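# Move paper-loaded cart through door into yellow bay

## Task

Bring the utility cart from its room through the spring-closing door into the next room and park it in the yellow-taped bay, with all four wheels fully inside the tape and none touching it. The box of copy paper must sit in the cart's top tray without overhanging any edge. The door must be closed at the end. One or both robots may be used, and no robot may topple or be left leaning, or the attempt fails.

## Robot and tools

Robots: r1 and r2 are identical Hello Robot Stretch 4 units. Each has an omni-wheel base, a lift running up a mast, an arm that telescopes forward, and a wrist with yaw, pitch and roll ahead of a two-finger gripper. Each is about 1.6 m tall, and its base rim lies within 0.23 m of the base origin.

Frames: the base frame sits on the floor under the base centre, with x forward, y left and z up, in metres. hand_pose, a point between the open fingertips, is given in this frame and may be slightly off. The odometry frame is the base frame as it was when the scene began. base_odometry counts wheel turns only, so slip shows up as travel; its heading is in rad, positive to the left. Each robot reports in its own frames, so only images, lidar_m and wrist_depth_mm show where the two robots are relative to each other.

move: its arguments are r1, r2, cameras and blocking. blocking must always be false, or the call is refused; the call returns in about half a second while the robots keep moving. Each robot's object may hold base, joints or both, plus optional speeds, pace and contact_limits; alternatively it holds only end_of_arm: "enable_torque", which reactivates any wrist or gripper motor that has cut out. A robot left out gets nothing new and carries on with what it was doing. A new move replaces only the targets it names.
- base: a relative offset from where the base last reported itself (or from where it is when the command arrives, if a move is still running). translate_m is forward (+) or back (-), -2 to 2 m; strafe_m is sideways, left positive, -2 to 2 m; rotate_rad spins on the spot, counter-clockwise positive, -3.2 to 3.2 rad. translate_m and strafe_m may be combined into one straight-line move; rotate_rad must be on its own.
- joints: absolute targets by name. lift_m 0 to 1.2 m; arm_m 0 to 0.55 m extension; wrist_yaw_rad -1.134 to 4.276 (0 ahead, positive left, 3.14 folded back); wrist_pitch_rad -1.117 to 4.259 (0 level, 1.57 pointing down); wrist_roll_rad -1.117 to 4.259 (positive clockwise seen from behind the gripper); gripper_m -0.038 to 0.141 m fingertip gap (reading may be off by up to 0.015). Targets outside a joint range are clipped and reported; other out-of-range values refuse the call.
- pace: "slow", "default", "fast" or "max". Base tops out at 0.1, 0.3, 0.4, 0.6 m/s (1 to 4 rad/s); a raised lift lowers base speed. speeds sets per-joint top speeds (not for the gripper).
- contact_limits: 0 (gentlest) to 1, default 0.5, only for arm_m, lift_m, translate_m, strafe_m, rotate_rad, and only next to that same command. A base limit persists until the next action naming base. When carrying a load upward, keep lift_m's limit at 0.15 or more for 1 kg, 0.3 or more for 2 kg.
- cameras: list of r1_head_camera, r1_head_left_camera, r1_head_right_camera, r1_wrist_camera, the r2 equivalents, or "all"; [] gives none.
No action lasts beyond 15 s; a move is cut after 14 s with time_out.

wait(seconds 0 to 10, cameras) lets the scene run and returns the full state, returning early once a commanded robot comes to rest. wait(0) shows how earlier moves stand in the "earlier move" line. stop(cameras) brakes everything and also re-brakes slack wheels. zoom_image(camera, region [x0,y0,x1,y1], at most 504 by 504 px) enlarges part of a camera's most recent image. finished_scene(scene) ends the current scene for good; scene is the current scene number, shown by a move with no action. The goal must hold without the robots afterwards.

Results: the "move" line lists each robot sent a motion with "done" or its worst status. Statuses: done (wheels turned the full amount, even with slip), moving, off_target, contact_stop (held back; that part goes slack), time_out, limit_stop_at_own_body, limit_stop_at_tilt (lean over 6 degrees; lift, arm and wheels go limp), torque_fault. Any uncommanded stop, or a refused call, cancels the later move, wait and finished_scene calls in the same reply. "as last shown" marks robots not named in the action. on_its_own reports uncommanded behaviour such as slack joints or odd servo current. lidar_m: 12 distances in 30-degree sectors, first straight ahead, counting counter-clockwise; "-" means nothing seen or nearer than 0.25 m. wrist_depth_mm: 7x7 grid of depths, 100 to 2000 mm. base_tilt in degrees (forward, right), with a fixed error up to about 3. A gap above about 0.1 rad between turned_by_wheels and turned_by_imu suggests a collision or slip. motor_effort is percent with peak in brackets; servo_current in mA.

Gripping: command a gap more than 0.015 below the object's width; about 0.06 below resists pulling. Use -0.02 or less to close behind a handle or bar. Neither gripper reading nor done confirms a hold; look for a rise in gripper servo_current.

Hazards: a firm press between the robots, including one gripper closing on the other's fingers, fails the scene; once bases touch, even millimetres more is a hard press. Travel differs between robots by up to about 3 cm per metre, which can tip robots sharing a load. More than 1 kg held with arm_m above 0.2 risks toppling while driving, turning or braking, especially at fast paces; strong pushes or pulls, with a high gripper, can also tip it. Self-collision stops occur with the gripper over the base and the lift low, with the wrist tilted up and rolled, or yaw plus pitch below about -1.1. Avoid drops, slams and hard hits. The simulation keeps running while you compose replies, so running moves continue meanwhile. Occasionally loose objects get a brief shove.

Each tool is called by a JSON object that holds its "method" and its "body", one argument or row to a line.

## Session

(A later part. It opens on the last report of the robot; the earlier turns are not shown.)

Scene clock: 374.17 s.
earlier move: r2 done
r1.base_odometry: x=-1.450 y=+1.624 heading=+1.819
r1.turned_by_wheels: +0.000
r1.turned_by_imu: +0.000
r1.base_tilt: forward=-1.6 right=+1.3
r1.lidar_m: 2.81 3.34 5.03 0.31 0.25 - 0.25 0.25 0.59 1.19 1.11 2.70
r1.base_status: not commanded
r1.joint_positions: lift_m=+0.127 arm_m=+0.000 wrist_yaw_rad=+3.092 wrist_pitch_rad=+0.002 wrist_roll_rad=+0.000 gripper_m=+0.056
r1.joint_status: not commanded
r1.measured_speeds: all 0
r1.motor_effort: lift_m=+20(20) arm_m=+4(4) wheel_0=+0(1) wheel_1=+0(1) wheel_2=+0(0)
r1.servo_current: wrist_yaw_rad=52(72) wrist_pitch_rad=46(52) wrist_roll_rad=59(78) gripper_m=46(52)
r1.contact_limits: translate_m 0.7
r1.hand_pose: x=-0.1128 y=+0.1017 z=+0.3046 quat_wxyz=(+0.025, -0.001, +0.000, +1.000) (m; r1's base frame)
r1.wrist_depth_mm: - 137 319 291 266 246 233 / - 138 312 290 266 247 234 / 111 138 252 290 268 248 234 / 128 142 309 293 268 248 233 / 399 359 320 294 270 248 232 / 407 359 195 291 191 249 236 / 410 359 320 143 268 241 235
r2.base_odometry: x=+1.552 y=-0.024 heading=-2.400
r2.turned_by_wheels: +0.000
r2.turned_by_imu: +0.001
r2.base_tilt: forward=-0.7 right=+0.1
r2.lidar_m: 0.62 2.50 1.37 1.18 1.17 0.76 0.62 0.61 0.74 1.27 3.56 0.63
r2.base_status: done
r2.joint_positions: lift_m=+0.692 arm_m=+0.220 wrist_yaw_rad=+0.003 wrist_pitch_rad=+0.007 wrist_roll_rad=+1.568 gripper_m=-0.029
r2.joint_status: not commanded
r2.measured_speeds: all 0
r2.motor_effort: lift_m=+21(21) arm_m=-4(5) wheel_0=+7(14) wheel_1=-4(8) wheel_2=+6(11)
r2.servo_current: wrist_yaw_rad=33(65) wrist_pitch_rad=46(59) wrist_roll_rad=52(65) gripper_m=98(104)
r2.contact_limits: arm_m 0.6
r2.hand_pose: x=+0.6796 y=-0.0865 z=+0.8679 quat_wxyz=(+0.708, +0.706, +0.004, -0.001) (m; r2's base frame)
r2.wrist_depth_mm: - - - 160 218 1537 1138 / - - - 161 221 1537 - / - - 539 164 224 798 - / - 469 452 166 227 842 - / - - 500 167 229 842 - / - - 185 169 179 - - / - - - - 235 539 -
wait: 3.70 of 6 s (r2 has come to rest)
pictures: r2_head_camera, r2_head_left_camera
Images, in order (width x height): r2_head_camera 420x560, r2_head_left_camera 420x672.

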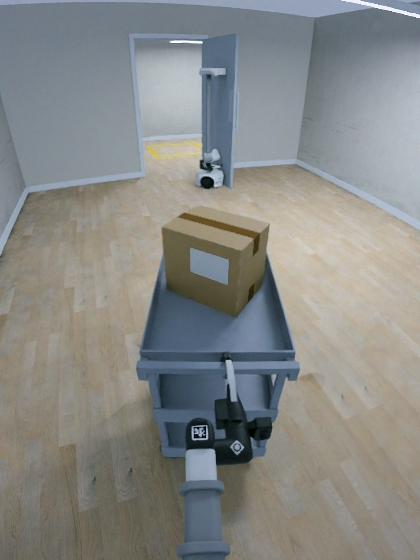

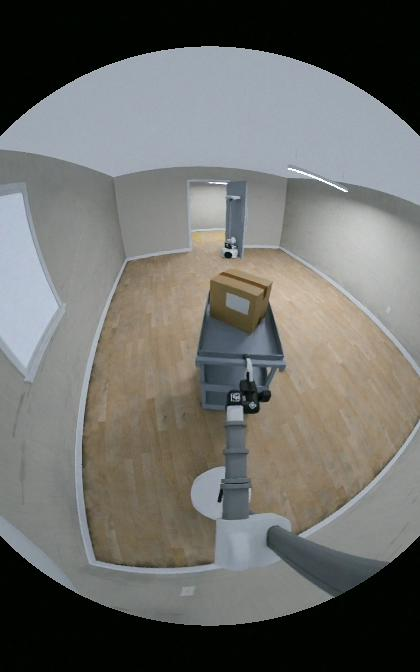

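{"method": "move", "body": {
  "blocking": false,
  "r2": {"base":{"strafe_m":-0.26},"pace":"slow"}
}}

{"method": "wait", "body": {
  "seconds": 5
}}

{"method": "move", "body": {
  "blocking": false,
  "r2": {"base":{"rotate_rad":0.38},"pace":"slow"}
}}

{"method": "wait", "body": {
  "seconds": 3
}}

{"method": "move", "body": {
  "blocking": false,
  "r2": {"base":{"strafe_m":-0.25,"translate_m":-0.03},"pace":"slow"}
}}

{"method": "wait", "body": {
  "seconds": 6,
  "cameras": ["r2_head_camera","r2_head_left_camera"]
}}

Scene clock: 411.27 s.
move: r2 moving
r1: as last shown
r1.base_tilt: forward=-1.5 right=+1.3
r1.lidar_m: 2.82 3.34 5.03 0.30 0.25 - 0.25 0.25 0.61 1.17 1.13 2.68
r1.motor_effort: lift_m=+20(20) arm_m=+4(4) wheel_0=-1(1) wheel_1=+0(0) wheel_2=+0(0)
r1.servo_current: wrist_yaw_rad=39(65) wrist_pitch_rad=39(52) wrist_roll_rad=46(59) gripper_m=39(46)
r1.contact_limits: translate_m 0.7
r1.wrist_depth_mm: - 137 320 293 267 247 234 / - 137 310 291 266 246 233 / 111 138 253 290 268 249 235 / 128 142 307 291 268 249 232 / 399 355 322 293 268 249 232 / 407 359 195 296 191 248 236 / 407 362 322 143 266 240 236
r2.base_odometry: x=+1.542 y=-0.013 heading=-2.400
r2.turned_by_wheels: +0.000
r2.turned_by_imu: +0.001
r2.base_tilt: forward=-0.6 right=+0.1
r2.lidar_m: 0.62 2.54 1.38 1.21 1.21 0.76 0.63 0.63 0.71 1.22 3.53 0.62
r2.base_status: strafe_m moving
r2.joint_positions: lift_m=+0.692 arm_m=+0.220 wrist_yaw_rad=+0.003 wrist_pitch_rad=+0.007 wrist_roll_rad=+1.568 gripper_m=-0.029
r2.joint_status: not commanded
r2.measured_speeds: translate_m=+0.000 strafe_m=-0.056 rotate_rad=+0.000 lift_m=+0.000 arm_m=+0.000 wrist_yaw_rad=+0.000 wrist_pitch_rad=+0.000 wrist_roll_rad=+0.000
r2.motor_effort: lift_m=+21(21) arm_m=-4(4) wheel_0=+8(14) wheel_1=-5(7) wheel_2=+1(3)
r2.servo_current: wrist_yaw_rad=52(52) wrist_pitch_rad=52(52) wrist_roll_rad=46(59) gripper_m=98(98)
r2.contact_limits: arm_m 0.6
r2.hand_pose: x=+0.6796 y=-0.0865 z=+0.8679 quat_wxyz=(+0.708, +0.706, +0.004, -0.001) (m; r2's base frame)
r2.wrist_depth_mm: - - - 162 222 1537 1160 / - - - 164 224 1537 - / - - 559 165 225 798 - / - 480 459 167 227 831 - / - - 496 168 230 842 - / - - 184 169 179 - - / - - - - 234 549 -

Scene clock: 414.50 s.
earlier move: r2 done
r1.base_odometry: x=-1.450 y=+1.624 heading=+1.819
r1.turned_by_wheels: +0.000
r1.turned_by_imu: +0.000
r1.base_tilt: forward=-1.5 right=+1.3
r1.lidar_m: 2.80 3.32 3.60 0.32 0.25 - 0.25 0.26 0.60 1.17 1.12 2.70
r1.base_status: not commanded
r1.joint_positions: lift_m=+0.127 arm_m=+0.000 wrist_yaw_rad=+3.092 wrist_pitch_rad=+0.002 wrist_roll_rad=+0.000 gripper_m=+0.056
r1.joint_status: not commanded
r1.measured_speeds: all 0
r1.motor_effort: lift_m=+20(20) arm_m=+4(4) wheel_0=+0(1) wheel_1=+0(0) wheel_2=+0(0)
r1.servo_current: wrist_yaw_rad=52(72) wrist_pitch_rad=39(52) wrist_roll_rad=65(65) gripper_m=39(52)
r1.contact_limits: translate_m 0.7
r1.hand_pose: x=-0.1128 y=+0.1017 z=+0.3046 quat_wxyz=(+0.025, -0.001, +0.000, +1.000) (m; r1's base frame)
r1.wrist_depth_mm: - 137 320 290 267 246 233 / - 138 310 290 267 247 233 / 111 138 253 290 270 249 234 / 128 142 309 294 268 248 234 / 397 355 322 294 268 248 231 / 404 359 195 294 192 249 236 / 410 362 317 143 267 241 236
r2.base_odometry: x=+1.376 y=+0.168 heading=-2.400
r2.turned_by_wheels: +0.000
r2.turned_by_imu: +0.001
r2.base_tilt: forward=-0.7 right=+0.1
r2.lidar_m: 0.53 0.56 1.69 1.45 1.20 0.66 0.56 0.56 0.65 1.11 3.30 0.70
r2.base_status: done
r2.joint_positions: lift_m=+0.692 arm_m=+0.220 wrist_yaw_rad=+0.003 wrist_pitch_rad=+0.007 wrist_roll_rad=+1.569 gripper_m=-0.029
r2.joint_status: not commanded
r2.measured_speeds: all 0
r2.motor_effort: lift_m=+21(21) arm_m=-4(5) wheel_0=+6(14) wheel_1=-4(8) wheel_2=+0(3)
r2.servo_current: wrist_yaw_rad=46(59) wrist_pitch_rad=52(59) wrist_roll_rad=46(65) gripper_m=91(104)
r2.contact_limits: arm_m 0.6
r2.hand_pose: x=+0.6796 y=-0.0865 z=+0.8679 quat_wxyz=(+0.708, +0.706, +0.004, -0.001) (m; r2's base frame)
r2.wrist_depth_mm: - - - 236 - 1618 1118 / - - - 220 291 304 307 / - - - 205 273 1661 500 / - - - 191 253 1661 - / - - 564 182 238 809 - / - 445 185 169 179 - - / - 462 459 - 217 - -
wait: 3.23 of 5 s (r2 has come to rest)

Scene clock: 415.00 s.
move: r2 moving
r1: as last shown
r1.base_tilt: forward=-1.6 right=+1.3
r1.lidar_m: 2.82 3.33 3.68 0.30 0.25 - 0.25 0.26 0.59 1.16 1.12 2.69
r1.servo_current: wrist_yaw_rad=46(59) wrist_pitch_rad=46(46) wrist_roll_rad=46(59) gripper_m=39(46)
r1.contact_limits: translate_m 0.7
r1.wrist_depth_mm: - 137 317 290 267 245 232 / - 137 312 291 267 245 234 / 111 138 253 293 267 247 234 / 129 141 307 293 270 248 232 / 397 357 320 293 271 248 233 / 404 359 195 294 191 248 236 / 410 359 319 143 267 241 236
r2.base_odometry: x=+1.376 y=+0.168 heading=-2.277
r2.turned_by_wheels: +0.123
r2.turned_by_imu: +0.119
r2.base_tilt: forward=-0.6 right=+0.1
r2.lidar_m: 0.57 2.52 1.61 1.43 1.01 0.62 0.55 0.55 0.69 1.41 3.34 0.65
r2.base_status: rotate_rad moving
r2.joint_positions: lift_m=+0.692 arm_m=+0.220 wrist_yaw_rad=-0.012 wrist_pitch_rad=+0.007 wrist_roll_rad=+1.569 gripper_m=-0.029
r2.joint_status: not commanded
r2.measured_speeds: translate_m=+0.001 strafe_m=+0.001 rotate_rad=+0.486 lift_m=+0.000 arm_m=+0.000 wrist_yaw_rad=+0.000 wrist_pitch_rad=+0.000 wrist_roll_rad=+0.000
r2.motor_effort: lift_m=+21(21) arm_m=+0(4) wheel_0=-15(16) wheel_1=-10(11) wheel_2=-20(20)
r2.servo_current: wrist_yaw_rad=78(78) wrist_pitch_rad=46(52) wrist_roll_rad=46(52) gripper_m=91(98)
r2.contact_limits: arm_m 0.6
r2.hand_pose: x=+0.6782 y=-0.0909 z=+0.8679 quat_wxyz=(+0.708, +0.706, -0.002, -0.007) (m; r2's base frame)
r2.wrist_depth_mm: - - - 206 276 282 285 / - - - 198 264 1576 1138 / - - - 189 251 1708 500 / - - 661 181 243 798 - / - - 455 176 235 831 - / - - 184 169 179 - - / - - 500 - 220 - -

Scene clock: 416.03 s.
earlier move: r2 done
r1.base_odometry: x=-1.450 y=+1.624 heading=+1.819
r1.turned_by_wheels: +0.000
r1.turned_by_imu: +0.000
r1.base_tilt: forward=-1.5 right=+1.3
r1.lidar_m: 2.83 3.36 5.02 0.32 0.25 - 0.25 0.25 0.61 1.16 1.13 2.69
r1.base_status: not commanded
r1.joint_positions: lift_m=+0.127 arm_m=+0.000 wrist_yaw_rad=+3.092 wrist_pitch_rad=+0.002 wrist_roll_rad=+0.000 gripper_m=+0.056
r1.joint_status: not commanded
r1.measured_speeds: all 0
r1.motor_effort: lift_m=+20(20) arm_m=+4(4) wheel_0=+0(1) wheel_1=+0(0) wheel_2=+0(0)
r1.servo_current: wrist_yaw_rad=39(72) wrist_pitch_rad=39(52) wrist_roll_rad=39(72) gripper_m=46(46)
r1.contact_limits: translate_m 0.7
r1.hand_pose: x=-0.1128 y=+0.1017 z=+0.3046 quat_wxyz=(+0.025, -0.001, +0.000, +1.000) (m; r1's base frame)
r1.wrist_depth_mm: - 137 319 290 267 247 233 / - 138 310 294 267 247 234 / 111 138 253 293 270 248 234 / 128 142 309 293 270 248 233 / 397 355 322 293 268 249 233 / 404 362 195 294 191 248 235 / 404 362 322 143 266 242 235
r2.base_odometry: x=+1.376 y=+0.168 heading=-2.021
r2.turned_by_wheels: +0.256
r2.turned_by_imu: +0.249
r2.base_tilt: forward=-0.7 right=+0.1
r2.lidar_m: 0.66 1.84 1.49 1.42 0.77 0.59 0.53 0.59 0.92 3.30 3.55 0.59
r2.base_status: done
r2.joint_positions: lift_m=+0.692 arm_m=+0.220 wrist_yaw_rad=-0.002 wrist_pitch_rad=+0.007 wrist_roll_rad=+1.569 gripper_m=-0.029
r2.joint_status: not commanded
r2.measured_speeds: all 0
r2.motor_effort: lift_m=+21(21) arm_m=+5(5) wheel_0=-3(16) wheel_1=-4(11) wheel_2=-4(20)
r2.servo_current: wrist_yaw_rad=46(78) wrist_pitch_rad=52(52) wrist_roll_rad=52(65) gripper_m=85(98)
r2.contact_limits: arm_m 0.6
r2.hand_pose: x=+0.6790 y=-0.0880 z=+0.8679 quat_wxyz=(+0.708, +0.706, +0.002, -0.003) (m; r2's base frame)
r2.wrist_depth_mm: - - 512 121 177 - - / - 455 439 127 186 - - / - 445 436 135 196 - - / - - 525 145 210 - - / - - - 155 224 - - / - - 185 167 179 1576 521 / - - - - - 1576 459
wait: 1.03 of 3 s (r2 has come to rest)

Scene clock: 416.53 s.
move: r2 moving
r1: as last shown
r1.lidar_m: 2.83 3.35 5.03 0.30 0.25 - 0.25 0.26 0.58 1.17 1.14 2.71
r1.motor_effort: lift_m=+20(20) arm_m=+4(4) wheel_0=+0(0) wheel_1=+0(0) wheel_2=+0(0)
r1.servo_current: wrist_yaw_rad=52(65) wrist_pitch_rad=39(46) wrist_roll_rad=46(65) gripper_m=39(46)
r1.contact_limits: translate_m 0.7
r1.wrist_depth_mm: - 137 319 291 267 246 232 / - 138 310 290 267 247 234 / 111 138 253 293 267 249 234 / 129 142 307 291 270 249 232 / 397 357 322 293 268 248 232 / 410 359 196 296 190 249 235 / 410 362 320 143 267 240 235
r2.base_odometry: x=+1.365 y=+0.175 heading=-2.020
r2.turned_by_wheels: +0.001
r2.turned_by_imu: +0.001
r2.base_tilt: forward=-0.7 right=+0.0
r2.lidar_m: 0.63 1.84 1.47 1.45 0.75 0.58 0.56 0.59 0.88 3.30 3.55 0.57
r2.base_status: translate_m moving; strafe_m moving
r2.joint_positions: lift_m=+0.692 arm_m=+0.220 wrist_yaw_rad=+0.001 wrist_pitch_rad=+0.007 wrist_roll_rad=+1.569 gripper_m=-0.029
r2.joint_status: not commanded
r2.measured_speeds: translate_m=-0.007 strafe_m=-0.051 rotate_rad=+0.002 lift_m=+0.000 arm_m=+0.000 wrist_yaw_rad=+0.011 wrist_pitch_rad=+0.000 wrist_roll_rad=+0.000
r2.motor_effort: lift_m=+21(21) arm_m=+5(5) wheel_0=+14(14) wheel_1=-7(9) wheel_2=+9(9)
r2.servo_current: wrist_yaw_rad=59(59) wrist_pitch_rad=46(52) wrist_roll_rad=52(52) gripper_m=91(98)
r2.contact_limits: arm_m 0.6
r2.hand_pose: x=+0.6793 y=-0.0870 z=+0.8679 quat_wxyz=(+0.708, +0.706, +0.003, -0.002) (m; r2's base frame)
r2.wrist_depth_mm: - - 508 119 176 - - / - 445 436 125 183 - - / - 445 433 133 195 - - / - - 525 143 209 - - / - - - 152 223 - - / - - 186 166 179 1537 - / - - - - - 1576 462

Scene clock: 419.77 s.
earlier move: r2 done
r1.base_odometry: x=-1.450 y=+1.624 heading=+1.819
r1.turned_by_wheels: +0.000
r1.turned_by_imu: +0.000
r1.base_tilt: forward=-1.5 right=+1.3
r1.lidar_m: 2.84 3.30 3.55 0.30 0.25 - 0.25 0.27 0.61 1.17 1.12 2.69
r1.base_status: not commanded
r1.joint_positions: lift_m=+0.127 arm_m=+0.000 wrist_yaw_rad=+3.092 wrist_pitch_rad=+0.002 wrist_roll_rad=+0.000 gripper_m=+0.056
r1.joint_status: not commanded
r1.measured_speeds: all 0
r1.motor_effort: lift_m=+20(20) arm_m=+4(4) wheel_0=+0(1) wheel_1=+0(0) wheel_2=+0(0)
r1.servo_current: wrist_yaw_rad=52(72) wrist_pitch_rad=33(52) wrist_roll_rad=39(65) gripper_m=33(46)
r1.contact_limits: translate_m 0.7
r1.hand_pose: x=-0.1128 y=+0.1017 z=+0.3046 quat_wxyz=(+0.025, -0.001, +0.000, +1.000) (m; r1's base frame)
r1.wrist_depth_mm: - 137 320 291 266 246 233 / - 138 310 291 267 248 233 / 111 137 252 290 268 248 234 / 128 141 309 293 268 248 232 / 397 357 320 294 270 250 233 / 407 357 195 296 191 248 236 / 410 362 320 143 268 241 236
r2.base_odometry: x=+1.164 y=+0.303 heading=-2.020
r2.turned_by_wheels: -0.001
r2.turned_by_imu: +0.001
r2.base_tilt: forward=-0.6 right=+0.0
r2.lidar_m: 0.60 0.67 1.72 1.64 0.73 0.57 0.54 0.62 0.88 3.05 3.31 0.65
r2.base_status: done
r2.joint_positions: lift_m=+0.692 arm_m=+0.220 wrist_yaw_rad=+0.002 wrist_pitch_rad=+0.007 wrist_roll_rad=+1.569 gripper_m=-0.029
r2.joint_status: not commanded
r2.measured_speeds: all 0
r2.motor_effort: lift_m=+21(21) arm_m=+5(5) wheel_0=+4(17) wheel_1=-5(9) wheel_2=+7(11)
r2.servo_current: wrist_yaw_rad=46(59) wrist_pitch_rad=46(59) wrist_roll_rad=33(65) gripper_m=91(104)
r2.contact_limits: arm_m 0.6
r2.hand_pose: x=+0.6794 y=-0.0868 z=+0.8679 quat_wxyz=(+0.708, +0.706, +0.003, -0.002) (m; r2's base frame)
r2.wrist_depth_mm: - - - 173 236 1308 1042 / - - - 173 234 1661 544 / - - 640 172 234 798 - / - - 473 233 233 820 - / - - 480 172 231 820 - / - - 185 170 179 - - / - - 580 - 231 - -
wait: 3.23 of 6 s (r2 has come to rest)
pictures: r2_head_camera, r2_head_left_camera
Images, in order (width x height): r2_head_camera 420x560, r2_head_left_camera 420x672.

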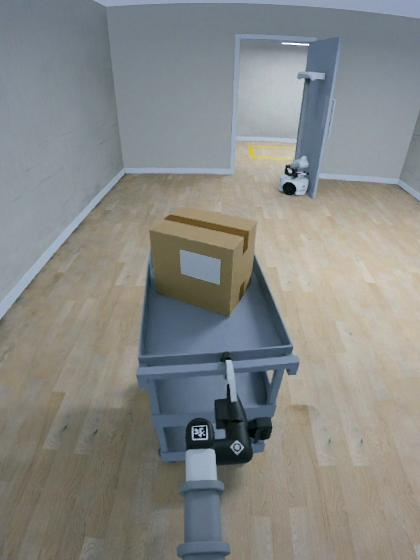

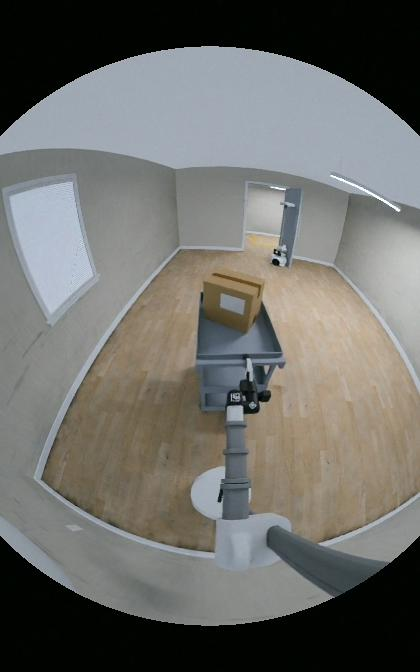

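{"method": "move", "body": {
  "blocking": false,
  "r2": {"base":{"translate_m":0.95},"pace":"slow"}
}}

{"method": "wait", "body": {
  "seconds": 10
}}

{"method": "wait", "body": {
  "seconds": 3,
  "cameras": ["r2_head_camera","r2_head_left_camera"]
}}

Scene clock: 424.83 s.
move: r2 moving
r1: as last shown
r1.lidar_m: 2.82 3.27 3.52 0.31 0.25 - 0.25 0.25 0.64 1.17 1.12 2.69
r1.servo_current: wrist_yaw_rad=52(59) wrist_pitch_rad=39(46) wrist_roll_rad=46(59) gripper_m=46(46)
r1.contact_limits: translate_m 0.7
r1.wrist_depth_mm: - 137 320 291 266 246 233 / - 137 310 291 268 247 234 / 111 138 253 293 268 248 234 / 128 142 306 291 268 247 233 / 397 359 322 293 268 247 232 / 407 359 196 294 191 249 236 / 407 359 320 143 267 240 235
r2.base_odometry: x=+1.159 y=+0.292 heading=-2.020
r2.turned_by_wheels: +0.000
r2.turned_by_imu: +0.000
r2.base_tilt: forward=-0.7 right=+0.1
r2.lidar_m: 0.58 2.19 1.72 1.67 0.77 0.58 0.56 0.62 0.91 3.06 3.28 0.65
r2.base_status: translate_m moving
r2.joint_positions: lift_m=+0.692 arm_m=+0.220 wrist_yaw_rad=+0.001 wrist_pitch_rad=+0.007 wrist_roll_rad=+1.569 gripper_m=-0.029
r2.joint_status: not commanded
r2.measured_speeds: translate_m=+0.049 strafe_m=+0.000 rotate_rad=-0.003 lift_m=+0.000 arm_m=+0.000 wrist_yaw_rad=-0.012 wrist_pitch_rad=+0.000 wrist_roll_rad=+0.000
r2.motor_effort: lift_m=+21(21) arm_m=+5(5) wheel_0=+7(11) wheel_1=+8(8) wheel_2=-12(12)
r2.servo_current: wrist_yaw_rad=46(59) wrist_pitch_rad=52(59) wrist_roll_rad=52(52) gripper_m=91(98)
r2.contact_limits: arm_m 0.6
r2.hand_pose: x=+0.6793 y=-0.0871 z=+0.8679 quat_wxyz=(+0.708, +0.706, +0.003, -0.002) (m; r2's base frame)
r2.wrist_depth_mm: - - - 176 237 1366 271 / - - - 175 236 1661 1138 / - - - 173 235 798 - / - - 484 231 233 831 - / - 488 477 171 231 842 - / - - 185 169 179 - - / - - 569 - 229 - -

Scene clock: 434.83 s.
earlier move: r2 moving
r1.base_odometry: x=-1.450 y=+1.624 heading=+1.819
r1.turned_by_wheels: +0.000
r1.turned_by_imu: -0.001
r1.base_tilt: forward=-1.6 right=+1.3
r1.lidar_m: 2.84 2.65 5.01 0.32 0.25 - 0.25 0.25 0.63 1.17 1.13 2.69
r1.base_status: not commanded
r1.joint_positions: lift_m=+0.127 arm_m=+0.000 wrist_yaw_rad=+3.092 wrist_pitch_rad=+0.002 wrist_roll_rad=+0.000 gripper_m=+0.056
r1.joint_status: not commanded
r1.measured_speeds: all 0
r1.motor_effort: lift_m=+20(20) arm_m=+4(4) wheel_0=+0(1) wheel_1=+0(0) wheel_2=+0(0)
r1.servo_current: wrist_yaw_rad=65(78) wrist_pitch_rad=46(52) wrist_roll_rad=46(65) gripper_m=39(52)
r1.contact_limits: translate_m 0.7
r1.hand_pose: x=-0.1128 y=+0.1017 z=+0.3046 quat_wxyz=(+0.025, -0.001, +0.000, +1.000) (m; r1's base frame)
r1.wrist_depth_mm: - 137 319 291 267 247 233 / - 137 309 291 267 247 233 / 111 138 252 293 270 248 234 / 128 142 307 293 268 248 232 / 394 357 324 293 268 249 233 / 407 357 195 294 190 250 235 / 407 359 320 143 266 240 236
r2.base_odometry: x=+0.752 y=-0.552 heading=-2.020
r2.turned_by_wheels: +0.000
r2.turned_by_imu: +0.000
r2.base_tilt: forward=-0.6 right=+0.1
r2.lidar_m: 0.47 0.54 1.59 1.56 1.75 1.53 1.49 1.60 2.36 3.14 3.36 0.76
r2.base_status: translate_m moving
r2.joint_positions: lift_m=+0.692 arm_m=+0.220 wrist_yaw_rad=-0.003 wrist_pitch_rad=+0.007 wrist_roll_rad=+1.569 gripper_m=-0.029
r2.joint_status: not commanded
r2.measured_speeds: translate_m=+0.002 strafe_m=+0.000 rotate_rad=+0.000 lift_m=+0.000 arm_m=+0.000 wrist_yaw_rad=+0.000 wrist_pitch_rad=+0.000 wrist_roll_rad=+0.000
r2.motor_effort: lift_m=+21(21) arm_m=+5(6) wheel_0=+3(11) wheel_1=+5(8) wheel_2=-5(15)
r2.servo_current: wrist_yaw_rad=46(65) wrist_pitch_rad=52(59) wrist_roll_rad=52(65) gripper_m=91(104)
r2.contact_limits: arm_m 0.6
r2.hand_pose: x=+0.6790 y=-0.0883 z=+0.8679 quat_wxyz=(+0.708, +0.706, +0.002, -0.004) (m; r2's base frame)
r2.wrist_depth_mm: - - - - - 1576 1160 / - - - 290 - 1661 1160 / - - - 243 338 349 349 / - - - 212 286 1661 480 / - - - 188 249 1708 - / - - 186 162 179 707 - / - 455 418 - 208 - -
wait: 10.00 s; no rest

Scene clock: 435.13 s.
earlier move: r2 done
r1.base_odometry: x=-1.450 y=+1.624 heading=+1.819
r1.turned_by_wheels: +0.000
r1.turned_by_imu: +0.000
r1.base_tilt: forward=-1.5 right=+1.3
r1.lidar_m: 2.81 2.69 5.00 0.30 0.25 - 0.25 0.25 0.61 1.14 1.13 2.70
r1.base_status: not commanded
r1.joint_positions: lift_m=+0.127 arm_m=+0.000 wrist_yaw_rad=+3.092 wrist_pitch_rad=+0.002 wrist_roll_rad=+0.000 gripper_m=+0.056
r1.joint_status: not commanded
r1.measured_speeds: all 0
r1.motor_effort: lift_m=+20(20) arm_m=+4(4) wheel_0=+0(1) wheel_1=+0(0) wheel_2=+0(0)
r1.servo_current: wrist_yaw_rad=46(78) wrist_pitch_rad=33(52) wrist_roll_rad=46(65) gripper_m=39(52)
r1.contact_limits: translate_m 0.7
r1.hand_pose: x=-0.1128 y=+0.1017 z=+0.3046 quat_wxyz=(+0.025, -0.001, +0.000, +1.000) (m; r1's base frame)
r1.wrist_depth_mm: - 137 320 291 267 247 233 / - 138 312 291 267 246 234 / 111 138 253 291 268 248 235 / 129 141 307 291 268 248 231 / 397 357 320 293 268 248 232 / 404 359 195 294 191 250 235 / 407 362 320 143 267 241 236
r2.base_odometry: x=+0.752 y=-0.552 heading=-2.020
r2.turned_by_wheels: +0.000
r2.turned_by_imu: +0.000
r2.base_tilt: forward=-0.7 right=+0.1
r2.lidar_m: 0.50 0.54 1.62 1.55 1.72 1.53 1.50 1.63 2.40 3.15 3.38 0.73
r2.base_status: done
r2.joint_positions: lift_m=+0.692 arm_m=+0.220 wrist_yaw_rad=-0.003 wrist_pitch_rad=+0.007 wrist_roll_rad=+1.569 gripper_m=-0.029
r2.joint_status: not commanded
r2.measured_speeds: all 0
r2.motor_effort: lift_m=+21(21) arm_m=+5(6) wheel_0=+4(11) wheel_1=+5(8) wheel_2=-6(15)
r2.servo_current: wrist_yaw_rad=46(65) wrist_pitch_rad=52(59) wrist_roll_rad=46(65) gripper_m=91(104)
r2.contact_limits: arm_m 0.6
r2.hand_pose: x=+0.6790 y=-0.0883 z=+0.8679 quat_wxyz=(+0.708, +0.706, +0.002, -0.004) (m; r2's base frame)
r2.wrist_depth_mm: - - - - - 1618 1138 / - - - 290 - 1661 1160 / - - - 243 338 349 351 / - - - 211 286 1708 484 / - - - 187 249 1708 - / - - 185 162 178 691 - / - 455 413 - 207 - -
wait: 0.30 of 3 s (r2 has come to rest)
pictures: r2_head_camera, r2_head_left_camera
Images, in order (width x height): r2_head_camera 420x560, r2_head_left_camera 420x672.

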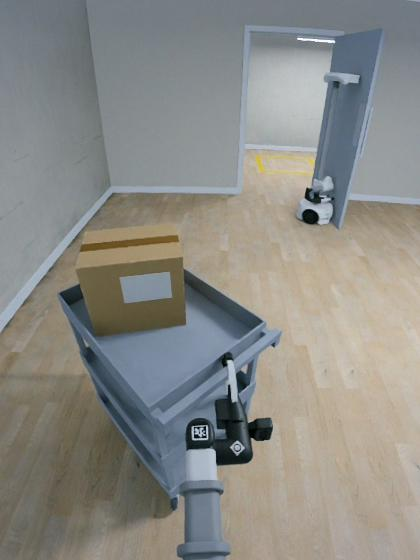

